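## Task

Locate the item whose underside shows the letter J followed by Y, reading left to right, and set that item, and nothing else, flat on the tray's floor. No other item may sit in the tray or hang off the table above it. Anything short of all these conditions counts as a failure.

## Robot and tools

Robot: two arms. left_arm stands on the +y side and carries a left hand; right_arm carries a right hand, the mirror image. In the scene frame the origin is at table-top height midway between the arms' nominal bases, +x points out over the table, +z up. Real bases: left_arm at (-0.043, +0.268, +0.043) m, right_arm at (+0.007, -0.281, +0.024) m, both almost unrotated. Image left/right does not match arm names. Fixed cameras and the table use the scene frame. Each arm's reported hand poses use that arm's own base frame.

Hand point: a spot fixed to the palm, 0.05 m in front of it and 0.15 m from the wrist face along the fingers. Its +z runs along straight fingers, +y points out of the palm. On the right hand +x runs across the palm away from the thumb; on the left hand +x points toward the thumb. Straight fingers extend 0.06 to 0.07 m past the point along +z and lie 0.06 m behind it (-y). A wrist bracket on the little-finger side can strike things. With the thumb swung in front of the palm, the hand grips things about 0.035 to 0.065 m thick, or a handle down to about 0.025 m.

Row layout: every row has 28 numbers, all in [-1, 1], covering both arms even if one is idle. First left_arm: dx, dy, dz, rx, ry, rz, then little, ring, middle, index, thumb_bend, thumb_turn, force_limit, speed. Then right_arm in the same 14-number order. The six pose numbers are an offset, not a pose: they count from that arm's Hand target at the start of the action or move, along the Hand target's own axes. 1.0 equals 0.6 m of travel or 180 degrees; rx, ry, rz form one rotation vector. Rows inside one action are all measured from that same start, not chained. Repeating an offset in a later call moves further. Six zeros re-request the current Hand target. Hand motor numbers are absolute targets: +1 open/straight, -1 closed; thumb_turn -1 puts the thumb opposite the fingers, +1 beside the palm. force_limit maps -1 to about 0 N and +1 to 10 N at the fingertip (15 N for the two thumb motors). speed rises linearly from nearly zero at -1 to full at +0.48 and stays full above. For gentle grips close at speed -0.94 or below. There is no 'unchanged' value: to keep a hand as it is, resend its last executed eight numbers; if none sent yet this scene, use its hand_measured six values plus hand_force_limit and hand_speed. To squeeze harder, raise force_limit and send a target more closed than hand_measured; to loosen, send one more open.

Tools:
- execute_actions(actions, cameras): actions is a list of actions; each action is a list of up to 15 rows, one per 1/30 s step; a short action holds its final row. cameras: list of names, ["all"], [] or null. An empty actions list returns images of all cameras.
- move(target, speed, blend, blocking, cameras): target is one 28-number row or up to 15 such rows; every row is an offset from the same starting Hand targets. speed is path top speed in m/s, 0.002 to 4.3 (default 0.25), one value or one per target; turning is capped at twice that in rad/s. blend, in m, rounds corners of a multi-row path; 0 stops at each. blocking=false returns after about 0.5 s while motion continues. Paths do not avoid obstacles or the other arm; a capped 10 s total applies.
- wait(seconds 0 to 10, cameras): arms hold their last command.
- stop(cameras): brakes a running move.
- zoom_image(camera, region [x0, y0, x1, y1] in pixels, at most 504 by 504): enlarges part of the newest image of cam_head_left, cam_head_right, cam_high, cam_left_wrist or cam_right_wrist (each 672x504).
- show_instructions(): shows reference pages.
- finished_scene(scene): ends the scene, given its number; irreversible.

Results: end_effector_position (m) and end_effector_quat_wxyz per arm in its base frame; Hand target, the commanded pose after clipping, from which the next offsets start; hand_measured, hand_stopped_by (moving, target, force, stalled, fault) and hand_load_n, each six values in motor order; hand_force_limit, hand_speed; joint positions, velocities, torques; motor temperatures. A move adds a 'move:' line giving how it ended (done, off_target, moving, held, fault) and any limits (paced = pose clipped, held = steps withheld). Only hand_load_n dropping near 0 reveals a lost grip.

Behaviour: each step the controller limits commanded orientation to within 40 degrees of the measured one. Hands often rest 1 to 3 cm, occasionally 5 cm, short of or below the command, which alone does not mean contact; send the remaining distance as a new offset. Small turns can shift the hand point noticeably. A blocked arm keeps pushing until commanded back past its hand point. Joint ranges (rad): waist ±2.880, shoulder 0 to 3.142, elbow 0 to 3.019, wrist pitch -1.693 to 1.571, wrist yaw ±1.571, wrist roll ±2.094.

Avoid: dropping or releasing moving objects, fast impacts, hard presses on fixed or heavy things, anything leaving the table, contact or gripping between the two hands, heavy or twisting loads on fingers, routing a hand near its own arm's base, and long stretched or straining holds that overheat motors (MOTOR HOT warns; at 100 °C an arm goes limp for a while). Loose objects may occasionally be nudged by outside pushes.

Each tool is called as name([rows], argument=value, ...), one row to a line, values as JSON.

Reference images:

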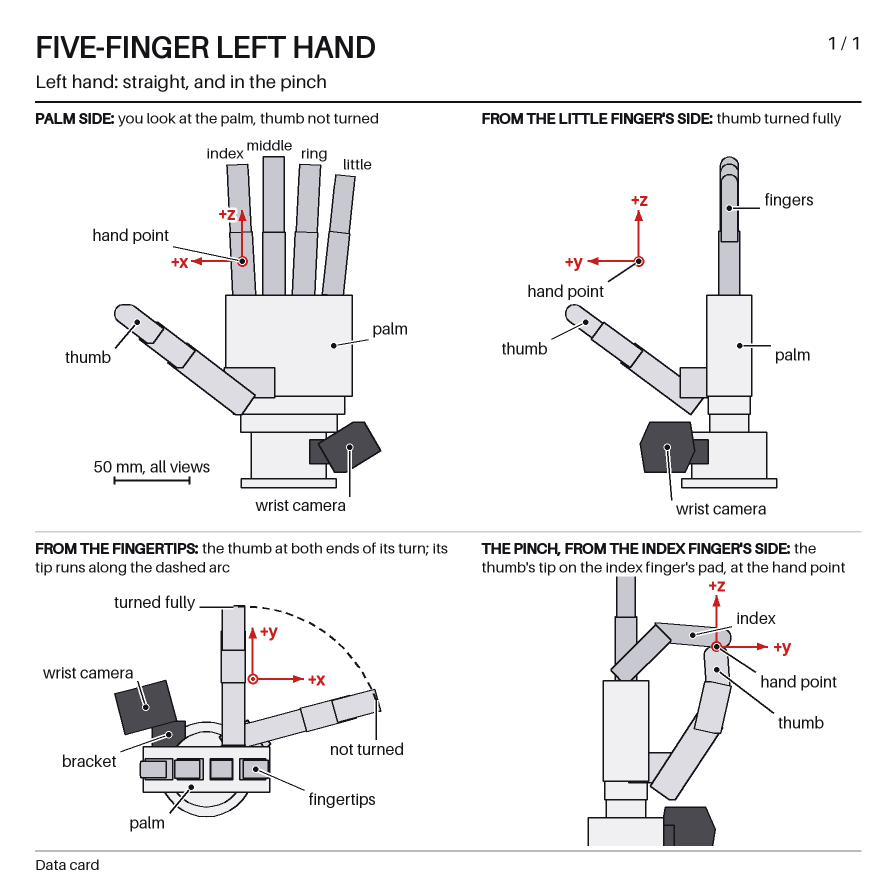

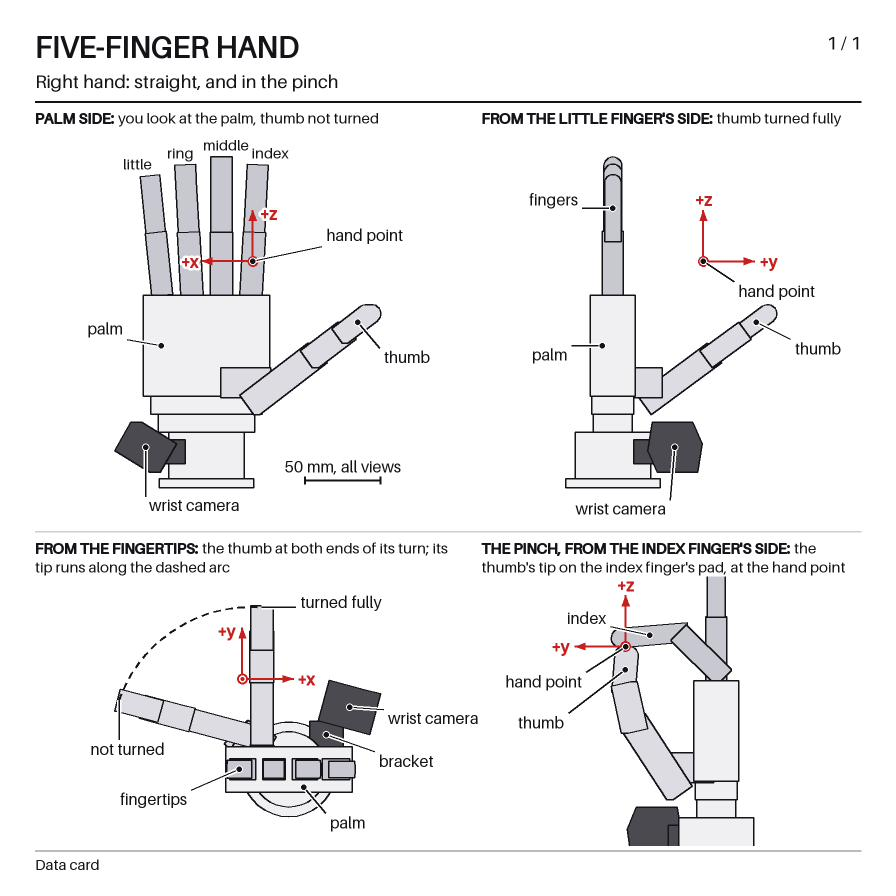

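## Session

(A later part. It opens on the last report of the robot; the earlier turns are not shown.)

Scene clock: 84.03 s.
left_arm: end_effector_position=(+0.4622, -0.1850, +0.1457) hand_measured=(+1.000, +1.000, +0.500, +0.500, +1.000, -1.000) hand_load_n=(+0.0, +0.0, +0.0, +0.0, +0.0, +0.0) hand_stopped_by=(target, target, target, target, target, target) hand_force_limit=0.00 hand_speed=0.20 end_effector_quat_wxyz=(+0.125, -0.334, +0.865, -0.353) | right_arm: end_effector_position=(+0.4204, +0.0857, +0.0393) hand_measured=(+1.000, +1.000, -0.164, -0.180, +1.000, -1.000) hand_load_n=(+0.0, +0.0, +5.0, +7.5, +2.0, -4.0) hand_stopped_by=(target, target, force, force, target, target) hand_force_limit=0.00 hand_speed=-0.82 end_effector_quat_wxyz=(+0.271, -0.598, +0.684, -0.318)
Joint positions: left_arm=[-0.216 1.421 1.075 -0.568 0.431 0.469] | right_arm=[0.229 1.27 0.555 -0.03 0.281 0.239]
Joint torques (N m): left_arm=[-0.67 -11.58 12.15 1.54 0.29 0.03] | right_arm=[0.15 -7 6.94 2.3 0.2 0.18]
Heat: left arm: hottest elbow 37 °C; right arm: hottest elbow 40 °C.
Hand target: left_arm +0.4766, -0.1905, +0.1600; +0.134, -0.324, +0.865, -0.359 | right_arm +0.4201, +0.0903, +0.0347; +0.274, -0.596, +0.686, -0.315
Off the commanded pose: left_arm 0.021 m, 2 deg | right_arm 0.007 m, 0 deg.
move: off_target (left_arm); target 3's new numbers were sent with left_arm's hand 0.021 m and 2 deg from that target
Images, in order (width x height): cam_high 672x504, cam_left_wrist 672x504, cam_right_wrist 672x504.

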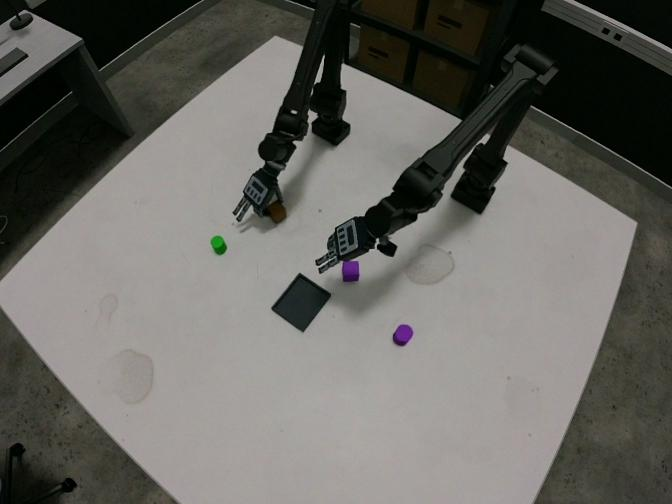

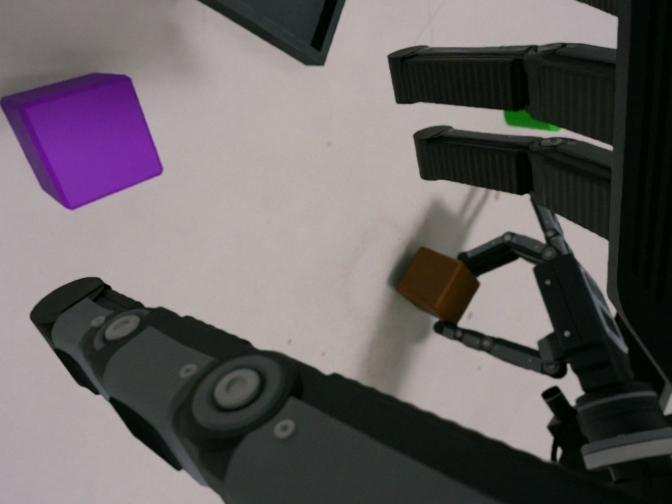

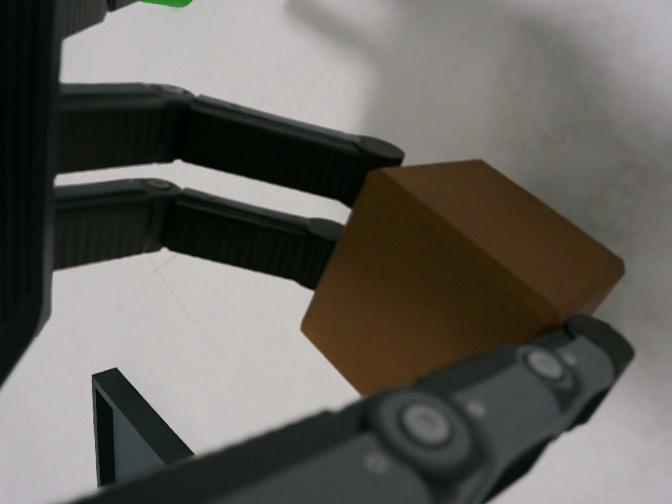

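move([
  [0.0212,0.1388,0.1438,0,0.0177,0.0177,1,1,0.5,0.5,1,-1,0,0.2,0,0.0158,0.0135,0,0,0,1,1,-0.4,-0.4,1,-1,0,-0.82],
  [0.0212,0.1388,0.1438,0,0.0177,0.0177,1,1,0.5,0.5,1,-1,0,0.2,0,0.0158,0.0135,0,0,0,1,1,0.3,0.3,1,-1,0,-0.7],
  [0.0212,0.1388,0.1438,0,0.0177,0.0177,1,1,0.5,0.5,1,-1,0,0.2,0,0.0347,-0.0471,0,0,0,1,1,0.3,0.3,1,-1,0,-0.7],
  [0.0212,0.1388,0.1438,0,0.0177,0.0177,1,1,0.5,0.5,1,-1,0,0.2,0,-0.0776,-0.1657,0,0,0,1,1,0.3,0.3,1,-1,0,-0.7],
  [0.0212,0.1388,0.1438,0,0.0177,0.0177,1,1,0.5,0.5,1,-1,0,0.2,0.0828,-0.3542,0.0932,0,-0.0338,-0.0288,1,1,0.3,0.3,1,-1,0,-0.7],
], speed=[0.15,0.1,0.12,0.2,0.3], blend=[0.0,0.0,0.01,0.02,0], cameras=["cam_left_wrist","cam_right_wrist","cam_high"])

Scene clock: 98.33 s.
left_arm: end_effector_position=(+0.4710, -0.1962, +0.0487) hand_measured=(+1.000, +1.000, +0.500, +0.500, +1.000, -1.000) hand_load_n=(+0.0, +0.0, +0.0, +0.0, +0.0, +0.0) hand_stopped_by=(target, target, target, target, target, target) hand_force_limit=0.00 hand_speed=0.20 end_effector_quat_wxyz=(+0.123, -0.297, +0.874, -0.365) | right_arm: end_effector_position=(+0.5701, +0.0195, +0.1399) hand_measured=(+1.000, +1.000, +0.300, +0.300, +1.000, -1.000) hand_load_n=(+0.0, +0.0, +0.0, +0.0, +0.0, +0.5) hand_stopped_by=(target, target, target, target, target, target) hand_force_limit=0.00 hand_speed=-0.70 end_effector_quat_wxyz=(-0.286, +0.643, -0.652, +0.283)
Joint positions: left_arm=[-0.227 1.578 0.958 -0.289 0.469 0.524] | right_arm=[-0.025 1.495 1.098 -0.347 -0.017 -0.004]
Joint torques (N m): left_arm=[-0.97 -12.75 6.95 2.7 0.33 0.03] | right_arm=[-1.2 -12.63 13.24 1.26 -0.3 -0.15]
Heat: left arm: hottest elbow 38 °C; right arm: hottest elbow 40 °C.
Hand target: left_arm +0.4682, -0.2005, +0.0399; +0.120, -0.290, +0.877, -0.364 | right_arm +0.5923, +0.0158, +0.1596; -0.295, +0.642, -0.643, +0.295
Off the commanded pose: left_arm 0.010 m, 1 deg | right_arm 0.030 m, 2 deg.
move: off_target (right_arm)
Images, in order (width x height): cam_high 672x504, cam_left_wrist 672x504, cam_right_wrist 672x504.

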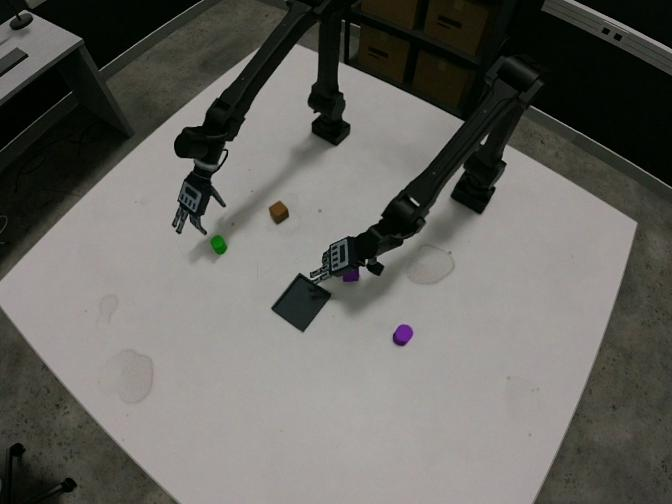

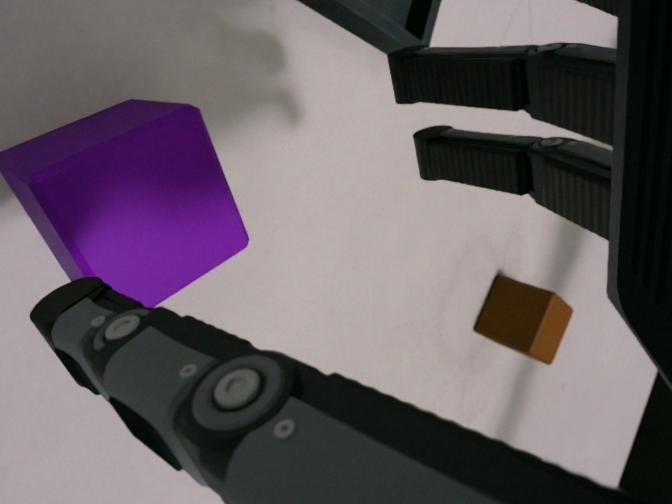

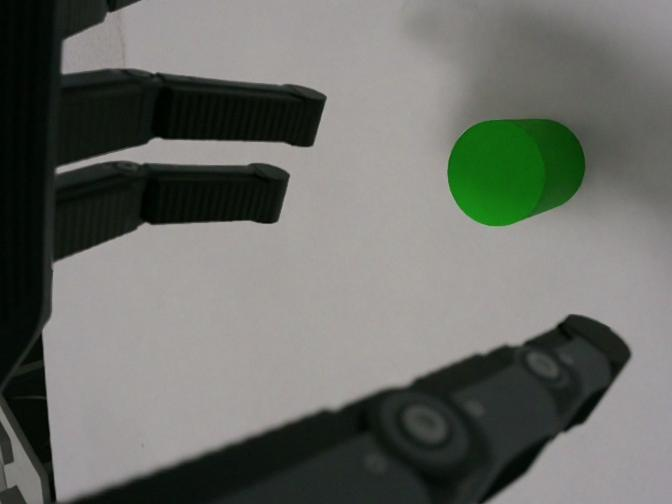

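move(target=[0.0028,0.0636,0.0519,0,0,0,1,1,0.5,0.5,1,-1,0,0.2,-0.0337,0.1073,0.1041,0,0,0,1,1,0.5,0.5,1,-1,0,0.2], speed=0.12, cameras=["cam_left_wrist","cam_right_wrist"])

Scene clock: 104.90 s.
left_arm: end_effector_position=(+0.4683, -0.1958, +0.0021) hand_measured=(+1.000, +1.000, +0.500, +0.500, +1.000, -1.000) hand_load_n=(+0.0, +0.0, +0.0, +0.0, +0.0, +0.0) hand_stopped_by=(target, target, target, target, target, target) hand_force_limit=0.00 hand_speed=0.20 end_effector_quat_wxyz=(+0.125, -0.294, +0.874, -0.366) | right_arm: end_effector_position=(+0.5953, +0.0303, +0.0753) hand_measured=(+1.000, +1.000, +0.500, +0.500, +1.000, -1.000) hand_load_n=(+0.0, +0.0, +0.0, +0.0, +0.0, +0.0) hand_stopped_by=(target, target, target, target, target, target) hand_force_limit=0.00 hand_speed=0.20 end_effector_quat_wxyz=(-0.292, +0.644, -0.642, +0.297)
Joint positions: left_arm=[-0.227 1.657 0.9 -0.148 0.471 0.528] | right_arm=[0.002 1.628 1.051 -0.135 0.005 -0.004]
Joint torques (N m): left_arm=[-0.73 -12.86 6.13 2.69 0.33 0.03] | right_arm=[0.09 -14.56 7.98 2.36 0.03 0.15]
Heat: left arm: hottest elbow 38 °C; right arm: hottest elbow 41 °C.
Hand target: left_arm +0.4640, -0.1975, -0.0090; +0.120, -0.290, +0.877, -0.364 | right_arm +0.5978, +0.0361, +0.0702; -0.295, +0.642, -0.643, +0.296
Off the commanded pose: left_arm 0.012 m, 1 deg | right_arm 0.008 m, 0 deg.
move: off_target (left_arm)
Images, in order (width x height): cam_left_wrist 672x504, cam_right_wrist 672x504.

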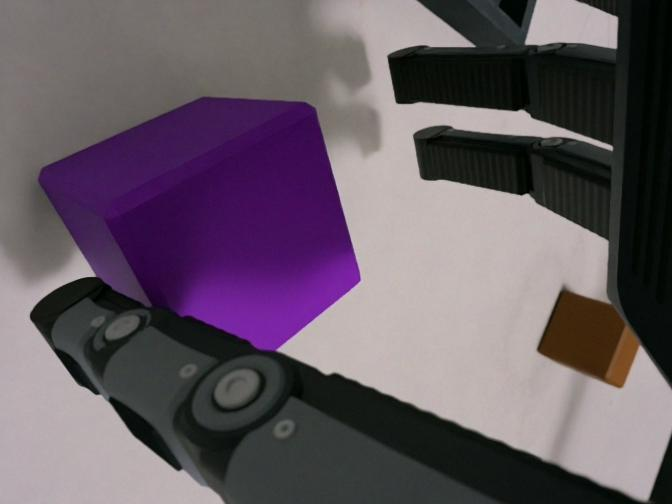

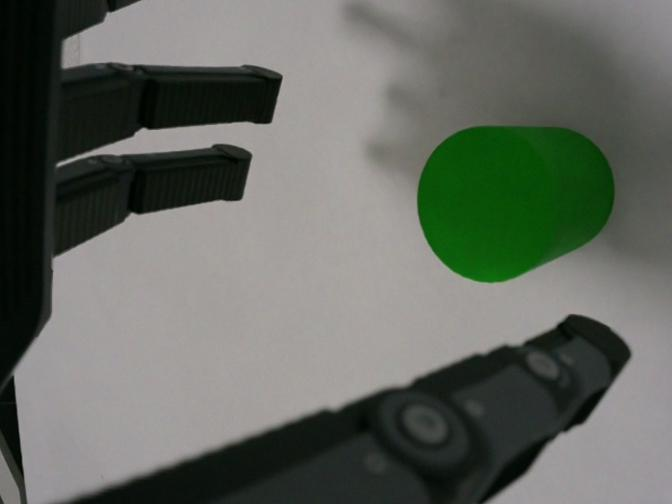

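move([
  [0,0,0,0,0,0,1,1,-0.4,-0.4,1,-1,0,-0.82,0.0245,-0.0061,0.0071,0,0,0,1,1,0.5,0.5,1,-1,0,0.2],
  [0,-0.1414,-0.1414,0,0,0,1,1,-0.4,-0.4,1,-1,0,-0.82,0.0245,0.0503,0.0552,0,0,0,1,1,0.5,0.5,1,-1,0,0.2],
  [-0.0913,-0.3632,-0.5535,0.2628,-0.1839,0.0242,1,1,-0.4,-0.4,1,-1,0,-0.82,0.0245,0.0503,0.0552,0,0,0,1,1,0.5,0.5,1,-1,0,0.2],
  [-0.1608,-0.5562,-0.8791,0.5256,-0.3678,0.0484,1,1,-0.4,-0.4,1,-1,0,-0.82,0.0245,0.0503,0.0552,0,0,0,1,1,0.5,0.5,1,-1,0,0.2],
], speed=[0.06,0.15,0.3,0.3], blend=[0,0,0.05,0], cameras=["cam_high","cam_right_wrist","cam_left_wrist"])

zoom_image(camera="cam_high", region=[400, 100, 520, 220])

Scene clock: 117.77 s.
left_arm: end_effector_position=(+0.4618, -0.0264, +0.5720) hand_measured=(+1.000, +1.000, -0.162, -0.212, +1.000, -1.000) hand_load_n=(+0.0, +0.0, +8.5, +8.0, +2.0, -2.0) hand_stopped_by=(target, target, force, force, target, target) hand_force_limit=0.00 hand_speed=-0.82 end_effector_quat_wxyz=(+0.707, -0.210, +0.194, -0.647) | right_arm: end_effector_position=(+0.6030, +0.0271, +0.0349) hand_measured=(+1.000, +1.000, +0.500, +0.500, +1.000, -1.000) hand_load_n=(+0.0, +0.0, +0.0, +0.0, -0.5, +0.0) hand_stopped_by=(target, target, target, target, target, target) hand_force_limit=0.00 hand_speed=0.20 end_effector_quat_wxyz=(-0.298, +0.642, -0.642, +0.296)
Joint positions: left_arm=[-0.028 1.065 0.762 1.297 -0.06 0.098] | right_arm=[-0.008 1.71 1.026 -0.02 -0.009 -0.004]
Joint torques (N m): left_arm=[-1.03 -5.13 12.08 2.15 -0.12 0.04] | right_arm=[-1.55 -14.86 7.24 2.36 -0.3 -0.06]
Motor temperatures (°C): left_arm=[32 34 38 26 27 26] | right_arm=[29 39 42 28 26 26]
Heat: left arm: hottest elbow 38 °C; right arm: hottest elbow 42 °C.
Hand target: left_arm +0.4600, -0.0299, +0.6000; +0.712, -0.191, +0.175, -0.653 | right_arm +0.6032, +0.0214, +0.0256; -0.295, +0.642, -0.643, +0.295
Off the commanded pose: left_arm 0.028 m, 3 deg | right_arm 0.011 m, 0 deg.
move: off_target (left_arm, right_arm)
Images, in order (width x height): cam_high 672x504, cam_left_wrist 672x504, cam_right_wrist 672x504.

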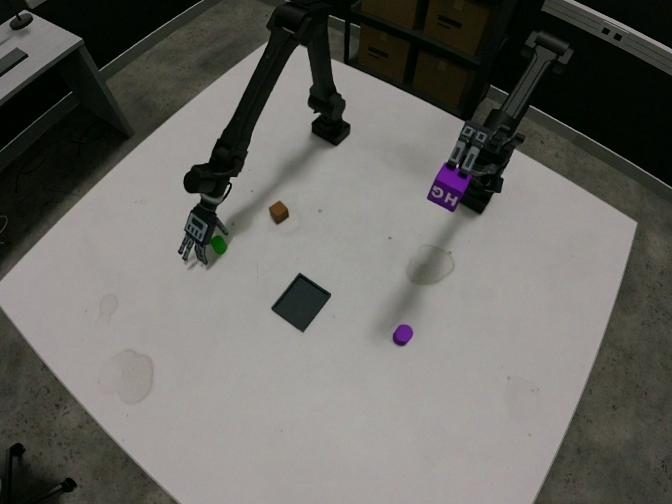

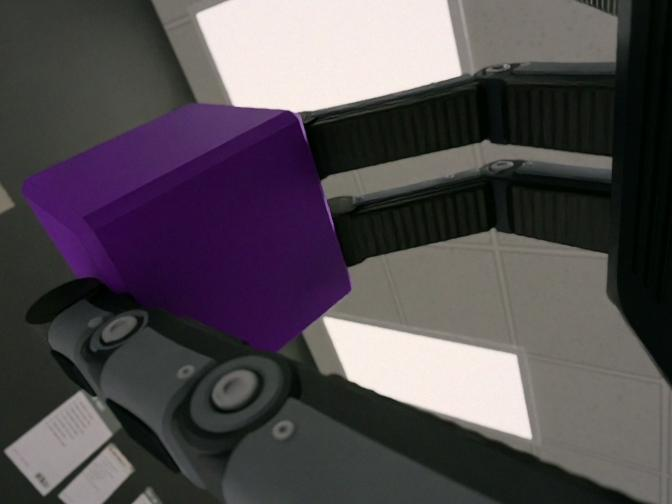

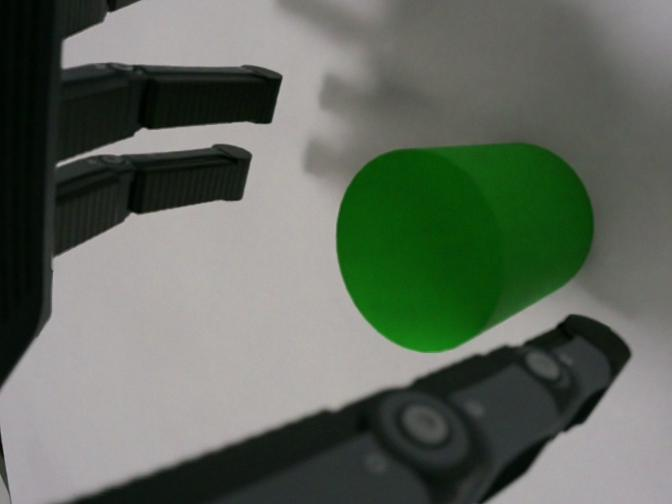

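Scaled by 4.200 from the camera's 672x504 image, which has a finer 960x720 frame.

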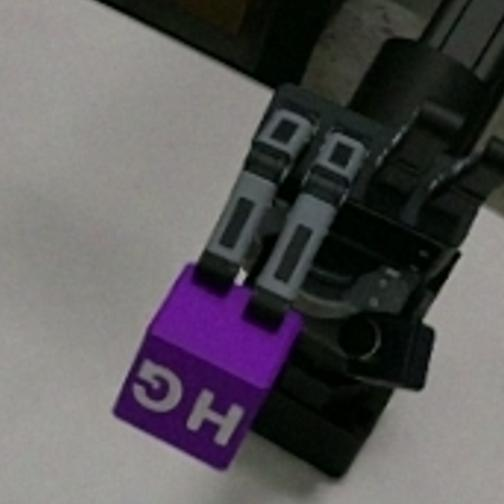

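move([
  [0.0288,0.1797,-0.4162,-0.2915,0.0159,-0.002,1,1,-0.4,-0.4,1,-1,0,-0.82,0.0133,0.0101,0.0087,0,0,0,1,1,0.5,0.5,1,-1,0,0.2],
  [0.041,0.3605,-0.8312,-0.583,0.0318,-0.0041,1,1,-0.4,-0.4,1,-1,0,-0.82,0.0133,0.0101,0.0087,0,0,0,1,1,-0.4,-0.4,1,-1,0,-0.82],
  [0.041,0.4023,-0.9033,-0.583,0.0318,-0.0041,1,1,-0.4,-0.4,1,-1,0,-0.82,0.0133,0.0101,0.0087,0,0,0,1,1,-0.4,-0.4,1,-1,0,-0.82],
], speed=[0.3,0.3,0.12], blend=[0.04,0,0], cameras=["cam_high","cam_right_wrist","cam_left_wrist"])

Scene clock: 131.47 s.
left_arm: end_effector_position=(+0.4001, -0.0626, +0.0143) hand_measured=(+1.000, +1.000, -0.162, -0.212, +1.000, -1.000) hand_load_n=(+0.0, +0.0, +9.5, +8.0, +2.0, -2.0) hand_stopped_by=(target, target, force, force, target, target) hand_force_limit=0.00 hand_speed=-0.82 end_effector_quat_wxyz=(-0.272, +0.647, -0.659, +0.270) | right_arm: end_effector_position=(+0.6044, +0.0203, +0.0293) hand_measured=(+1.000, +1.000, -0.314, -0.330, +1.000, -1.000) hand_load_n=(+0.0, +0.0, +4.5, +9.5, +3.0, +0.5) hand_stopped_by=(target, target, force, force, target, target) hand_force_limit=0.00 hand_speed=-0.82 end_effector_quat_wxyz=(-0.300, +0.640, -0.643, +0.296)
Joint positions: left_arm=[-0.103 1.287 0.517 -0.017 -0.068 -0.055] | right_arm=[-0.023 1.723 1.022 0.001 -0.021 -0.008]
Joint torques (N m): left_arm=[0.26 -7 6.42 3.02 -0.02 -0.19] | right_arm=[-1.67 -14.74 7.02 2.35 -0.3 -0.14]
Heat: left arm: hottest elbow 41 °C; right arm: hottest elbow 41 °C.
Hand target: left_arm +0.4000, -0.0598, +0.0098; -0.270, +0.653, -0.654, +0.270 | right_arm +0.6032, +0.0134, +0.0175; -0.295, +0.642, -0.643, +0.295
Off the commanded pose: left_arm 0.005 m, 1 deg | right_arm 0.014 m, 1 deg.
move: off_target (right_arm); target 2's new numbers were sent with right_arm's hand 0.014 m and 1 deg from that target
Images, in order (width x height): cam_high 672x504, cam_left_wrist 672x504, cam_right_wrist 672x504.

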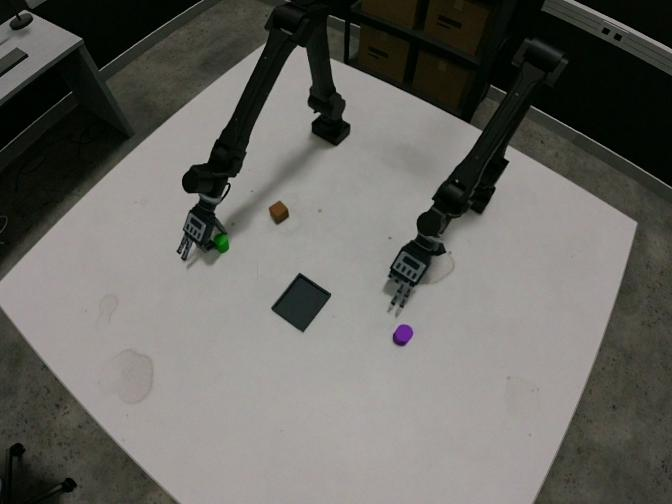

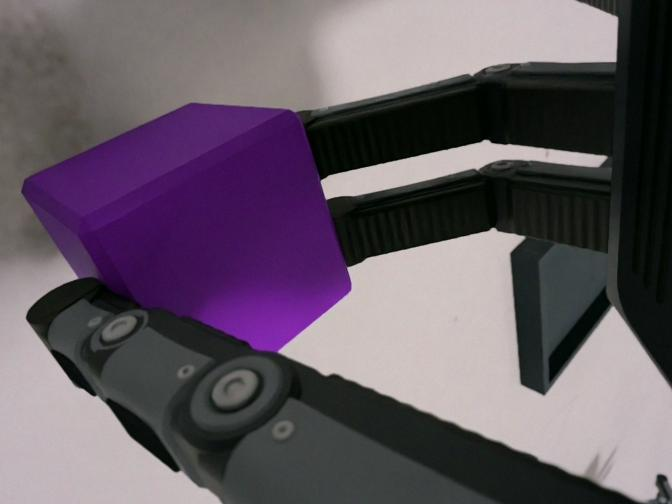

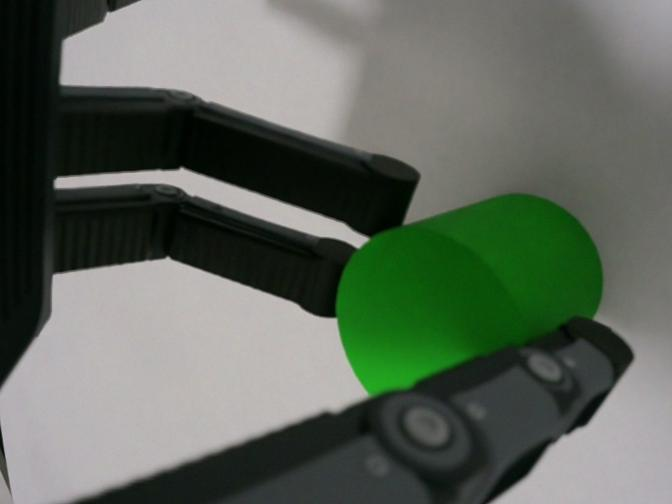

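move([
  [0,0.0141,0.0141,0,0,0,1,1,-0.4,-0.4,1,-1,0,-0.82,0,-0.1647,-0.1406,0,0,0,1,1,-0.4,-0.4,1,-1,0,-0.82],
  [0,0.0141,0.0141,0,0,0,1,1,0.3,0.3,1,-1,0,-0.7,-0.5343,-0.1174,-0.1511,0,-0.1056,-0.0902,1,1,-0.4,-0.4,1,-1,0,-0.82],
  [0,0.0318,-0.0507,0,0,0,1,1,0.3,0.3,1,-1,0,-0.7,-0.5343,-0.1174,-0.1511,0,-0.1056,-0.0902,1,1,-0.4,-0.4,1,-1,0,-0.82],
  [0,-0.0825,-0.2003,0,0,0,1,1,0.3,0.3,1,-1,0,-0.7,-0.5343,-0.1174,-0.1511,0,-0.1056,-0.0902,1,1,-0.4,-0.4,1,-1,0,-0.82],
], speed=[0.15,0.3,0.12,0.2], blend=[0,0,0.01,0], cameras=["all"])

zoom_image(camera="cam_head_right", region=[270, 230, 410, 350])

Scene clock: 146.37 s.
left_arm: end_effector_position=(+0.3372, -0.0556, +0.1087) hand_measured=(+1.000, +1.000, +0.300, +0.300, +1.000, -1.000) hand_load_n=(+0.0, +0.0, +0.0, +0.0, +0.0, +0.0) hand_stopped_by=(target, target, target, target, target, target) hand_force_limit=0.00 hand_speed=-0.70 end_effector_quat_wxyz=(-0.262, +0.656, -0.659, +0.257) | right_arm: end_effector_position=(+0.5575, +0.3256, +0.1118) hand_measured=(+1.000, +1.000, -0.314, -0.330, +1.000, -1.000) hand_load_n=(+0.0, +0.0, +4.5, +9.5, +3.5, +0.5) hand_stopped_by=(target, target, force, force, target, target) hand_force_limit=0.00 hand_speed=-0.82 end_effector_quat_wxyz=(-0.338, +0.778, -0.484, +0.216)
Joint positions: left_arm=[-0.103 0.894 0.569 -0.496 -0.075 -0.069] | right_arm=[0.49 1.707 1.28 -0.32 0.032 0.018]
Joint torques (N m): left_arm=[-0.91 -3.96 12.08 1.59 -0.21 -0.18] | right_arm=[-1.14 -16.09 13.16 1.44 0.05 0.17]
Heat: left arm: hottest elbow 40 °C; right arm: hottest elbow 43 °C.
Hand target: left_arm +0.3503, -0.0598, +0.1299; -0.270, +0.653, -0.653, +0.270 | right_arm +0.5805, +0.3340, +0.1300; -0.352, +0.766, -0.489, +0.224
Off the commanded pose: left_arm 0.025 m, 2 deg | right_arm 0.030 m, 2 deg.
move: off_target (left_arm, right_arm)

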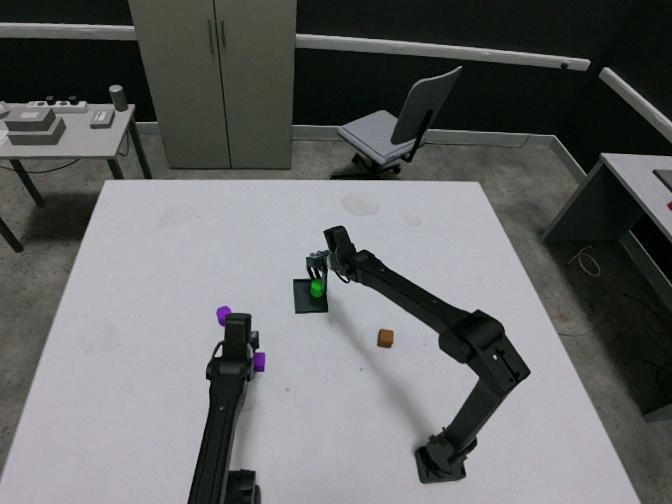

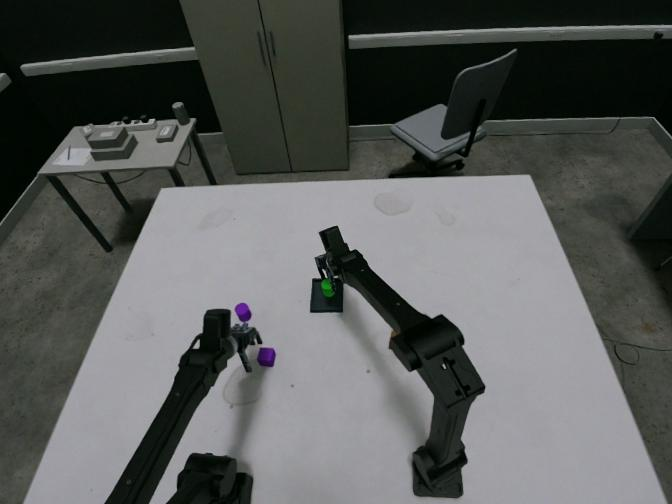

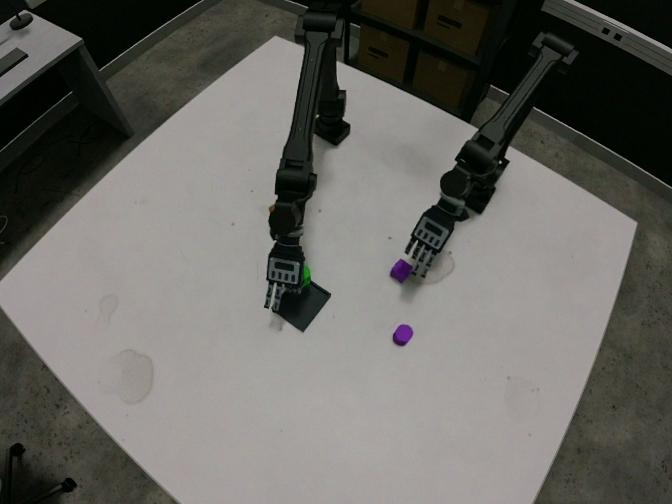

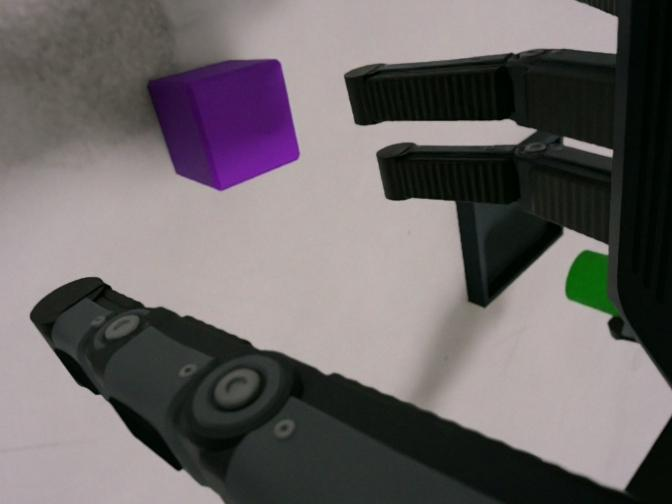

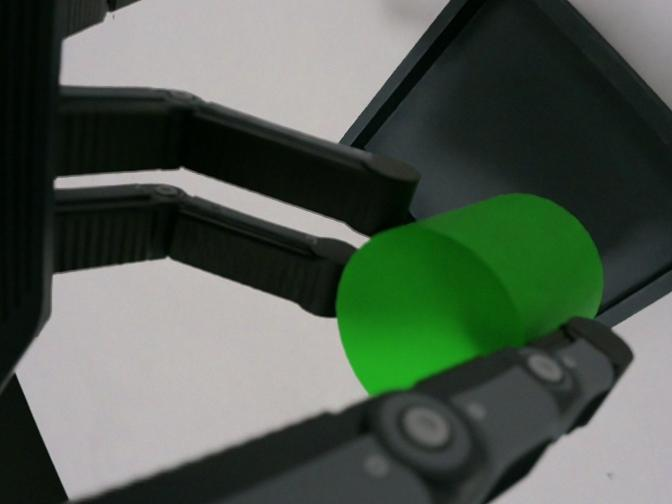

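Scaled by 3.600 from the camera's 672x504 image, which has a finer 960x720 frame.

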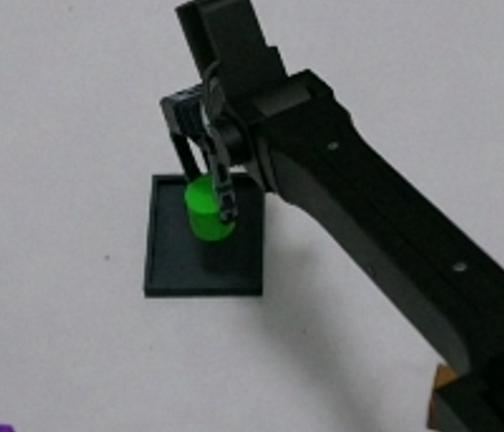

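move(target=[0,0,0,0,0,0,1,1,0.3,0.3,1,-1,0,-0.7,-0.0028,0.0989,0.0765,0,0,0,1,1,-0.4,-0.4,1,-1,0,-0.82], speed=0.15, cameras=["cam_right_wrist","cam_head_right","cam_head_left"])

zoom_image(camera="cam_head_right", region=[270, 230, 410, 350])

zoom_image(camera="cam_head_left", region=[250, 230, 390, 350])

Scene clock: 150.27 s.
left_arm: end_effector_position=(+0.3372, -0.0556, +0.1087) hand_measured=(+1.000, +1.000, +0.300, +0.300, +1.000, -1.000) hand_load_n=(+0.0, +0.0, +0.0, +0.0, +0.0, +0.0) hand_stopped_by=(target, target, target, target, target, target) hand_force_limit=0.00 hand_speed=-0.70 end_effector_quat_wxyz=(-0.262, +0.656, -0.659, +0.257) | right_arm: end_effector_position=(+0.5726, +0.3332, +0.0591) hand_measured=(+1.000, +1.000, -0.314, -0.330, +1.000, -1.000) hand_load_n=(+0.0, +0.0, +4.5, +9.5, +3.0, +0.5) hand_stopped_by=(target, target, force, force, target, target) hand_force_limit=0.00 hand_speed=-0.82 end_effector_quat_wxyz=(-0.350, +0.772, -0.482, +0.224)
Joint positions: left_arm=[-0.103 0.894 0.569 -0.496 -0.075 -0.069] | right_arm=[0.49 1.801 1.241 -0.155 0.035 0.02]
Joint torques (N m): left_arm=[-0.91 -3.9 12.08 1.7 -0.21 -0.18] | right_arm=[-0.91 -17.79 8.18 2.35 0.05 0.18]
Heat: left arm: hottest elbow 40 °C; right arm: hottest elbow 44 °C.
Hand target: left_arm +0.3503, -0.0598, +0.1300; -0.270, +0.653, -0.653, +0.270 | right_arm +0.5764, +0.3340, +0.0553; -0.353, +0.766, -0.488, +0.224
Off the commanded pose: left_arm 0.025 m, 2 deg | right_arm 0.005 m, 1 deg.
move: off_target (left_arm)
Images, in order (width x height): cam_head_left 672x504, cam_head_right 672x504, cam_right_wrist 672x504.

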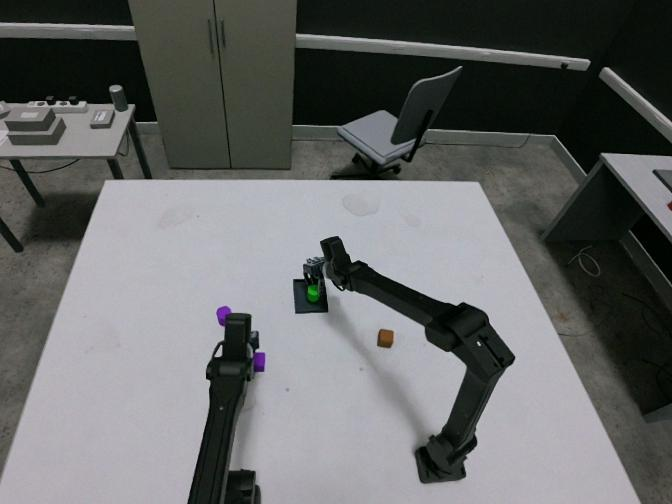

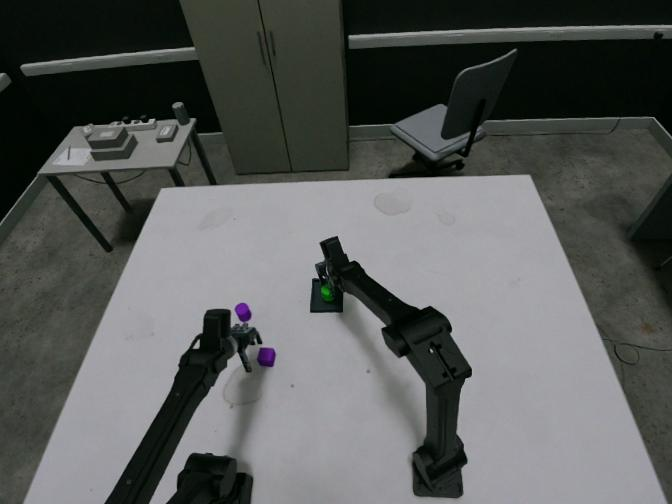

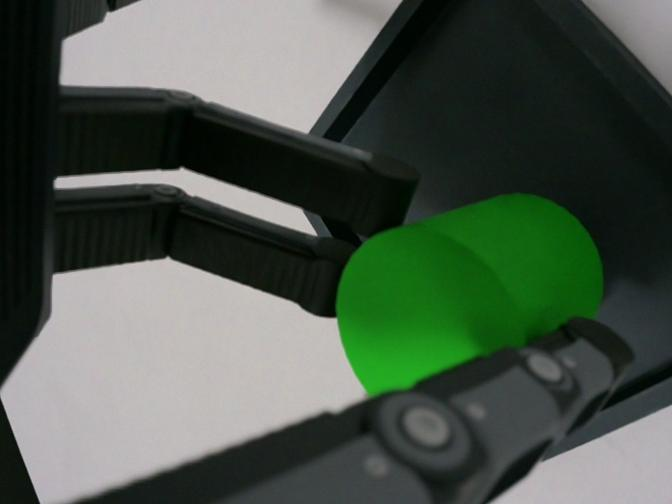

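Scaled by 3.600 from the camera's 672x504 image, which has a finer 960x720 frame.

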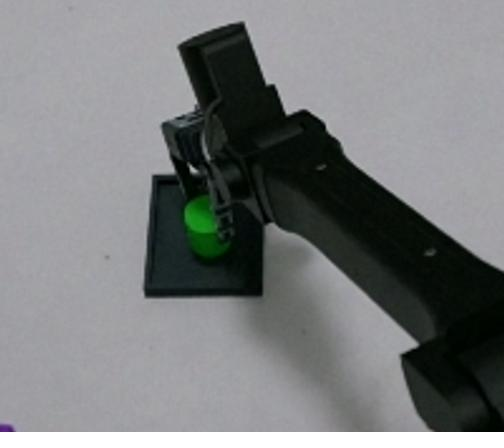

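Scaled by 3.600 from the camera's 672x504 image, which has a finer 960x720 frame.

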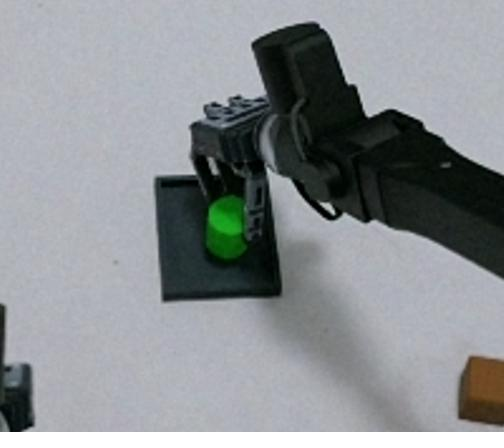

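move([
  [0,0,0,0,0,0,1,1,0.3,0.3,1,-1,0,-0.7,0.0016,0.0196,0.0316,0,0,0,1,1,-0.4,-0.4,1,-1,0,-0.82],
  [0,0,0,0,0,0,1,1,0.3,0.3,1,-1,0,-0.7,0.0016,0.0287,0.0394,0,0,0,1,1,-0.4,-0.4,1,-1,0,-0.82],
], speed=0.06, cameras=["cam_right_wrist","cam_head_right"])

zoom_image(camera="cam_head_right", region=[270, 230, 410, 350])

Scene clock: 154.13 s.
left_arm: end_effector_position=(+0.3372, -0.0556, +0.1087) hand_measured=(+1.000, +1.000, +0.300, +0.300, +1.000, -1.000) hand_load_n=(+0.0, +0.0, +0.0, +0.0, +0.0, +0.0) hand_stopped_by=(target, target, target, target, target, target) hand_force_limit=0.00 hand_speed=-0.70 end_effector_quat_wxyz=(-0.262, +0.656, -0.659, +0.257) | right_arm: end_effector_position=(+0.5808, +0.3375, +0.0382) hand_measured=(+1.000, +1.000, -0.314, -0.330, +1.000, -1.000) hand_load_n=(+0.0, +0.0, +4.5, +9.5, +3.0, +0.5) hand_stopped_by=(target, target, force, force, target, target) hand_force_limit=0.00 hand_speed=-0.82 end_effector_quat_wxyz=(-0.354, +0.769, -0.481, +0.226)
Joint positions: left_arm=[-0.103 0.894 0.569 -0.496 -0.075 -0.069] | right_arm=[0.49 1.848 1.241 -0.096 0.035 0.02]
Joint torques (N m): left_arm=[-0.97 -3.96 12.1 1.72 -0.21 -0.19] | right_arm=[-1.08 -17.38 7.68 2.39 -0.02 0.16]
Heat: left arm: hottest elbow 40 °C; right arm: hottest elbow 44 °C.
Hand target: left_arm +0.3503, -0.0598, +0.1300; -0.270, +0.653, -0.653, +0.270 | right_arm +0.5828, +0.3360, +0.0266; -0.352, +0.766, -0.488, +0.224
Off the commanded pose: left_arm 0.025 m, 2 deg | right_arm 0.012 m, 1 deg.
move: off_target (left_arm, right_arm)
Images, in order (width x height): cam_head_right 672x504, cam_right_wrist 672x504.

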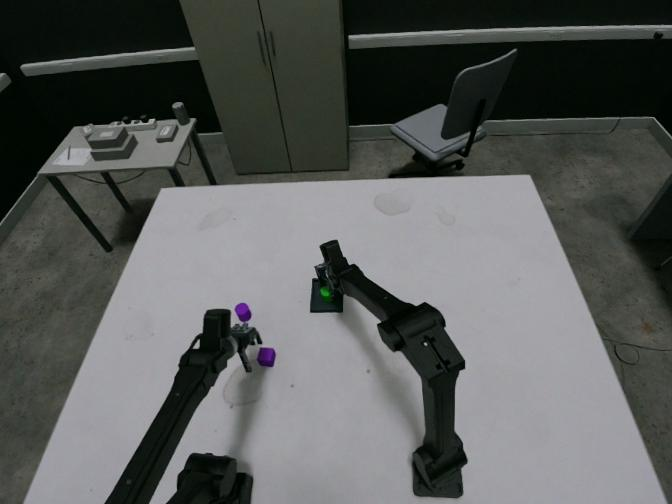

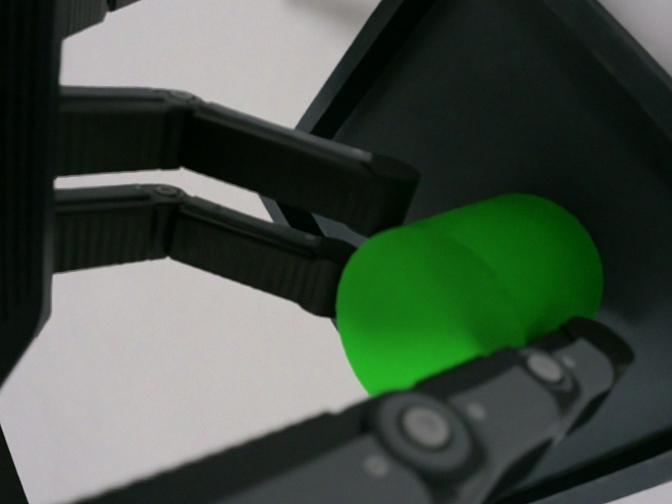

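Scaled by 3.600 from the camera's 672x504 image, which has a finer 960x720 frame.

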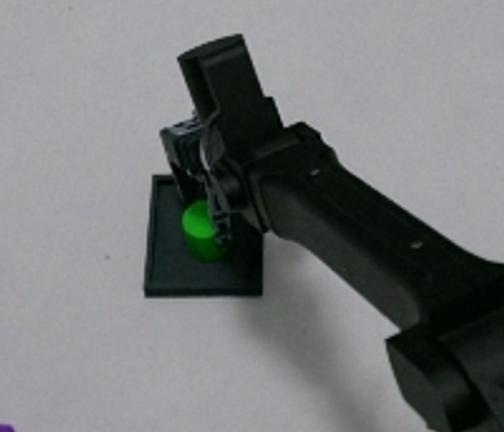

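move(target=[0,0,0,0,0,0,1,1,0.3,0.3,1,-1,0,-0.7,0,0.0127,0.0108,0,0,0,1,1,-0.4,-0.4,1,-1,0,-0.82], speed=0.05, cameras=["cam_right_wrist"])

Scene clock: 156.50 s.
left_arm: end_effector_position=(+0.3372, -0.0556, +0.1087) hand_measured=(+1.000, +1.000, +0.300, +0.300, +1.000, -1.000) hand_load_n=(+0.0, +0.0, +0.0, +0.0, +0.0, +0.0) hand_stopped_by=(target, target, target, target, target, target) hand_force_limit=0.00 hand_speed=-0.70 end_effector_quat_wxyz=(-0.262, +0.656, -0.659, +0.257) | right_arm: end_effector_position=(+0.5841, +0.3393, +0.0361) hand_measured=(+1.000, +1.000, -0.314, -0.330, +1.000, -1.000) hand_load_n=(+0.0, +0.0, +4.5, +9.5, +3.0, +0.5) hand_stopped_by=(target, target, force, force, target, target) hand_force_limit=0.00 hand_speed=-0.82 end_effector_quat_wxyz=(-0.360, +0.767, -0.479, +0.230)
Joint positions: left_arm=[-0.103 0.894 0.569 -0.496 -0.075 -0.069] | right_arm=[0.49 1.856 1.238 -0.071 0.035 0.02]
Joint torques (N m): left_arm=[-0.91 -3.9 12.1 1.7 -0.21 -0.18] | right_arm=[-1.08 -16.97 7.19 2.33 -0.01 0.17]
Heat: left arm: hottest elbow 40 °C; right arm: hottest elbow 44 °C.
Hand target: left_arm +0.3503, -0.0598, +0.1300; -0.270, +0.653, -0.653, +0.270 | right_arm +0.5829, +0.3360, +0.0167; -0.353, +0.766, -0.489, +0.224
Off the commanded pose: left_arm 0.025 m, 2 deg | right_arm 0.020 m, 1 deg.
move: off_target (left_arm, right_arm)
Images, in order (width x height): cam_right_wrist 672x504.

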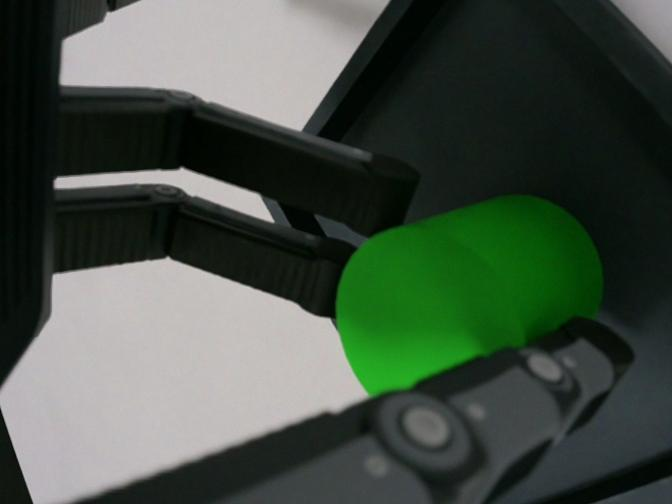

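move(target=[0,0,0,0,0,0,1,1,0.3,0.3,1,-1,0,-0.7,0,0.0089,0.0076,0,0,0,1,1,-0.4,-0.4,1,-1,0,-0.82], speed=0.05, cameras=["cam_right_wrist"])

Scene clock: 158.40 s.
left_arm: end_effector_position=(+0.3372, -0.0556, +0.1087) hand_measured=(+1.000, +1.000, +0.300, +0.300, +1.000, -1.000) hand_load_n=(+0.0, +0.0, +0.0, +0.0, +0.0, +0.5) hand_stopped_by=(target, target, target, target, target, target) hand_force_limit=0.00 hand_speed=-0.70 end_effector_quat_wxyz=(-0.262, +0.656, -0.659, +0.257) | right_arm: end_effector_position=(+0.5860, +0.3404, +0.0361) hand_measured=(+1.000, +1.000, -0.314, -0.330, +1.000, -1.000) hand_load_n=(+0.0, +0.0, +4.5, +10.0, +3.0, +0.5) hand_stopped_by=(target, target, force, force, target, target) hand_force_limit=0.00 hand_speed=-0.82 end_effector_quat_wxyz=(-0.365, +0.764, -0.478, +0.232)
Joint positions: left_arm=[-0.103 0.894 0.569 -0.496 -0.075 -0.069] | right_arm=[0.49 1.859 1.235 -0.052 0.035 0.021]
Joint torques (N m): left_arm=[-0.91 -3.9 12.08 1.7 -0.21 -0.18] | right_arm=[-1.08 -16.26 6.95 2.24 -0.01 0.16]
Heat: left arm: hottest elbow 40 °C; right arm: hottest elbow 43 °C.
Hand target: left_arm +0.3503, -0.0598, +0.1300; -0.270, +0.653, -0.653, +0.270 | right_arm +0.5827, +0.3359, +0.0095; -0.352, +0.766, -0.488, +0.224
Off the commanded pose: left_arm 0.025 m, 2 deg | right_arm 0.027 m, 2 deg.
move: off_target (left_arm, right_arm)
Images, in order (width x height): cam_right_wrist 672x504.

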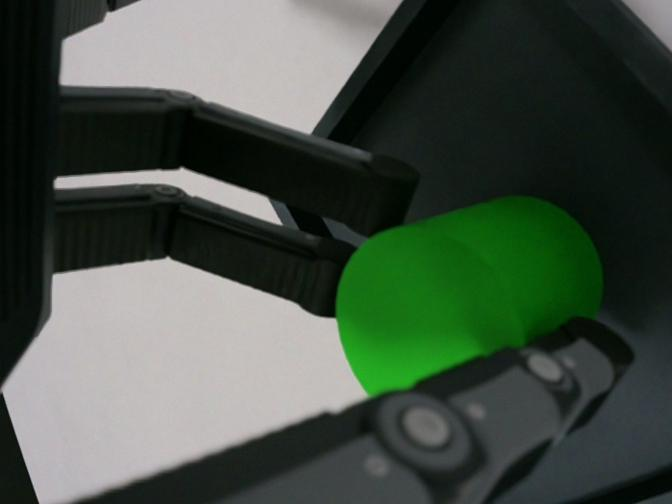

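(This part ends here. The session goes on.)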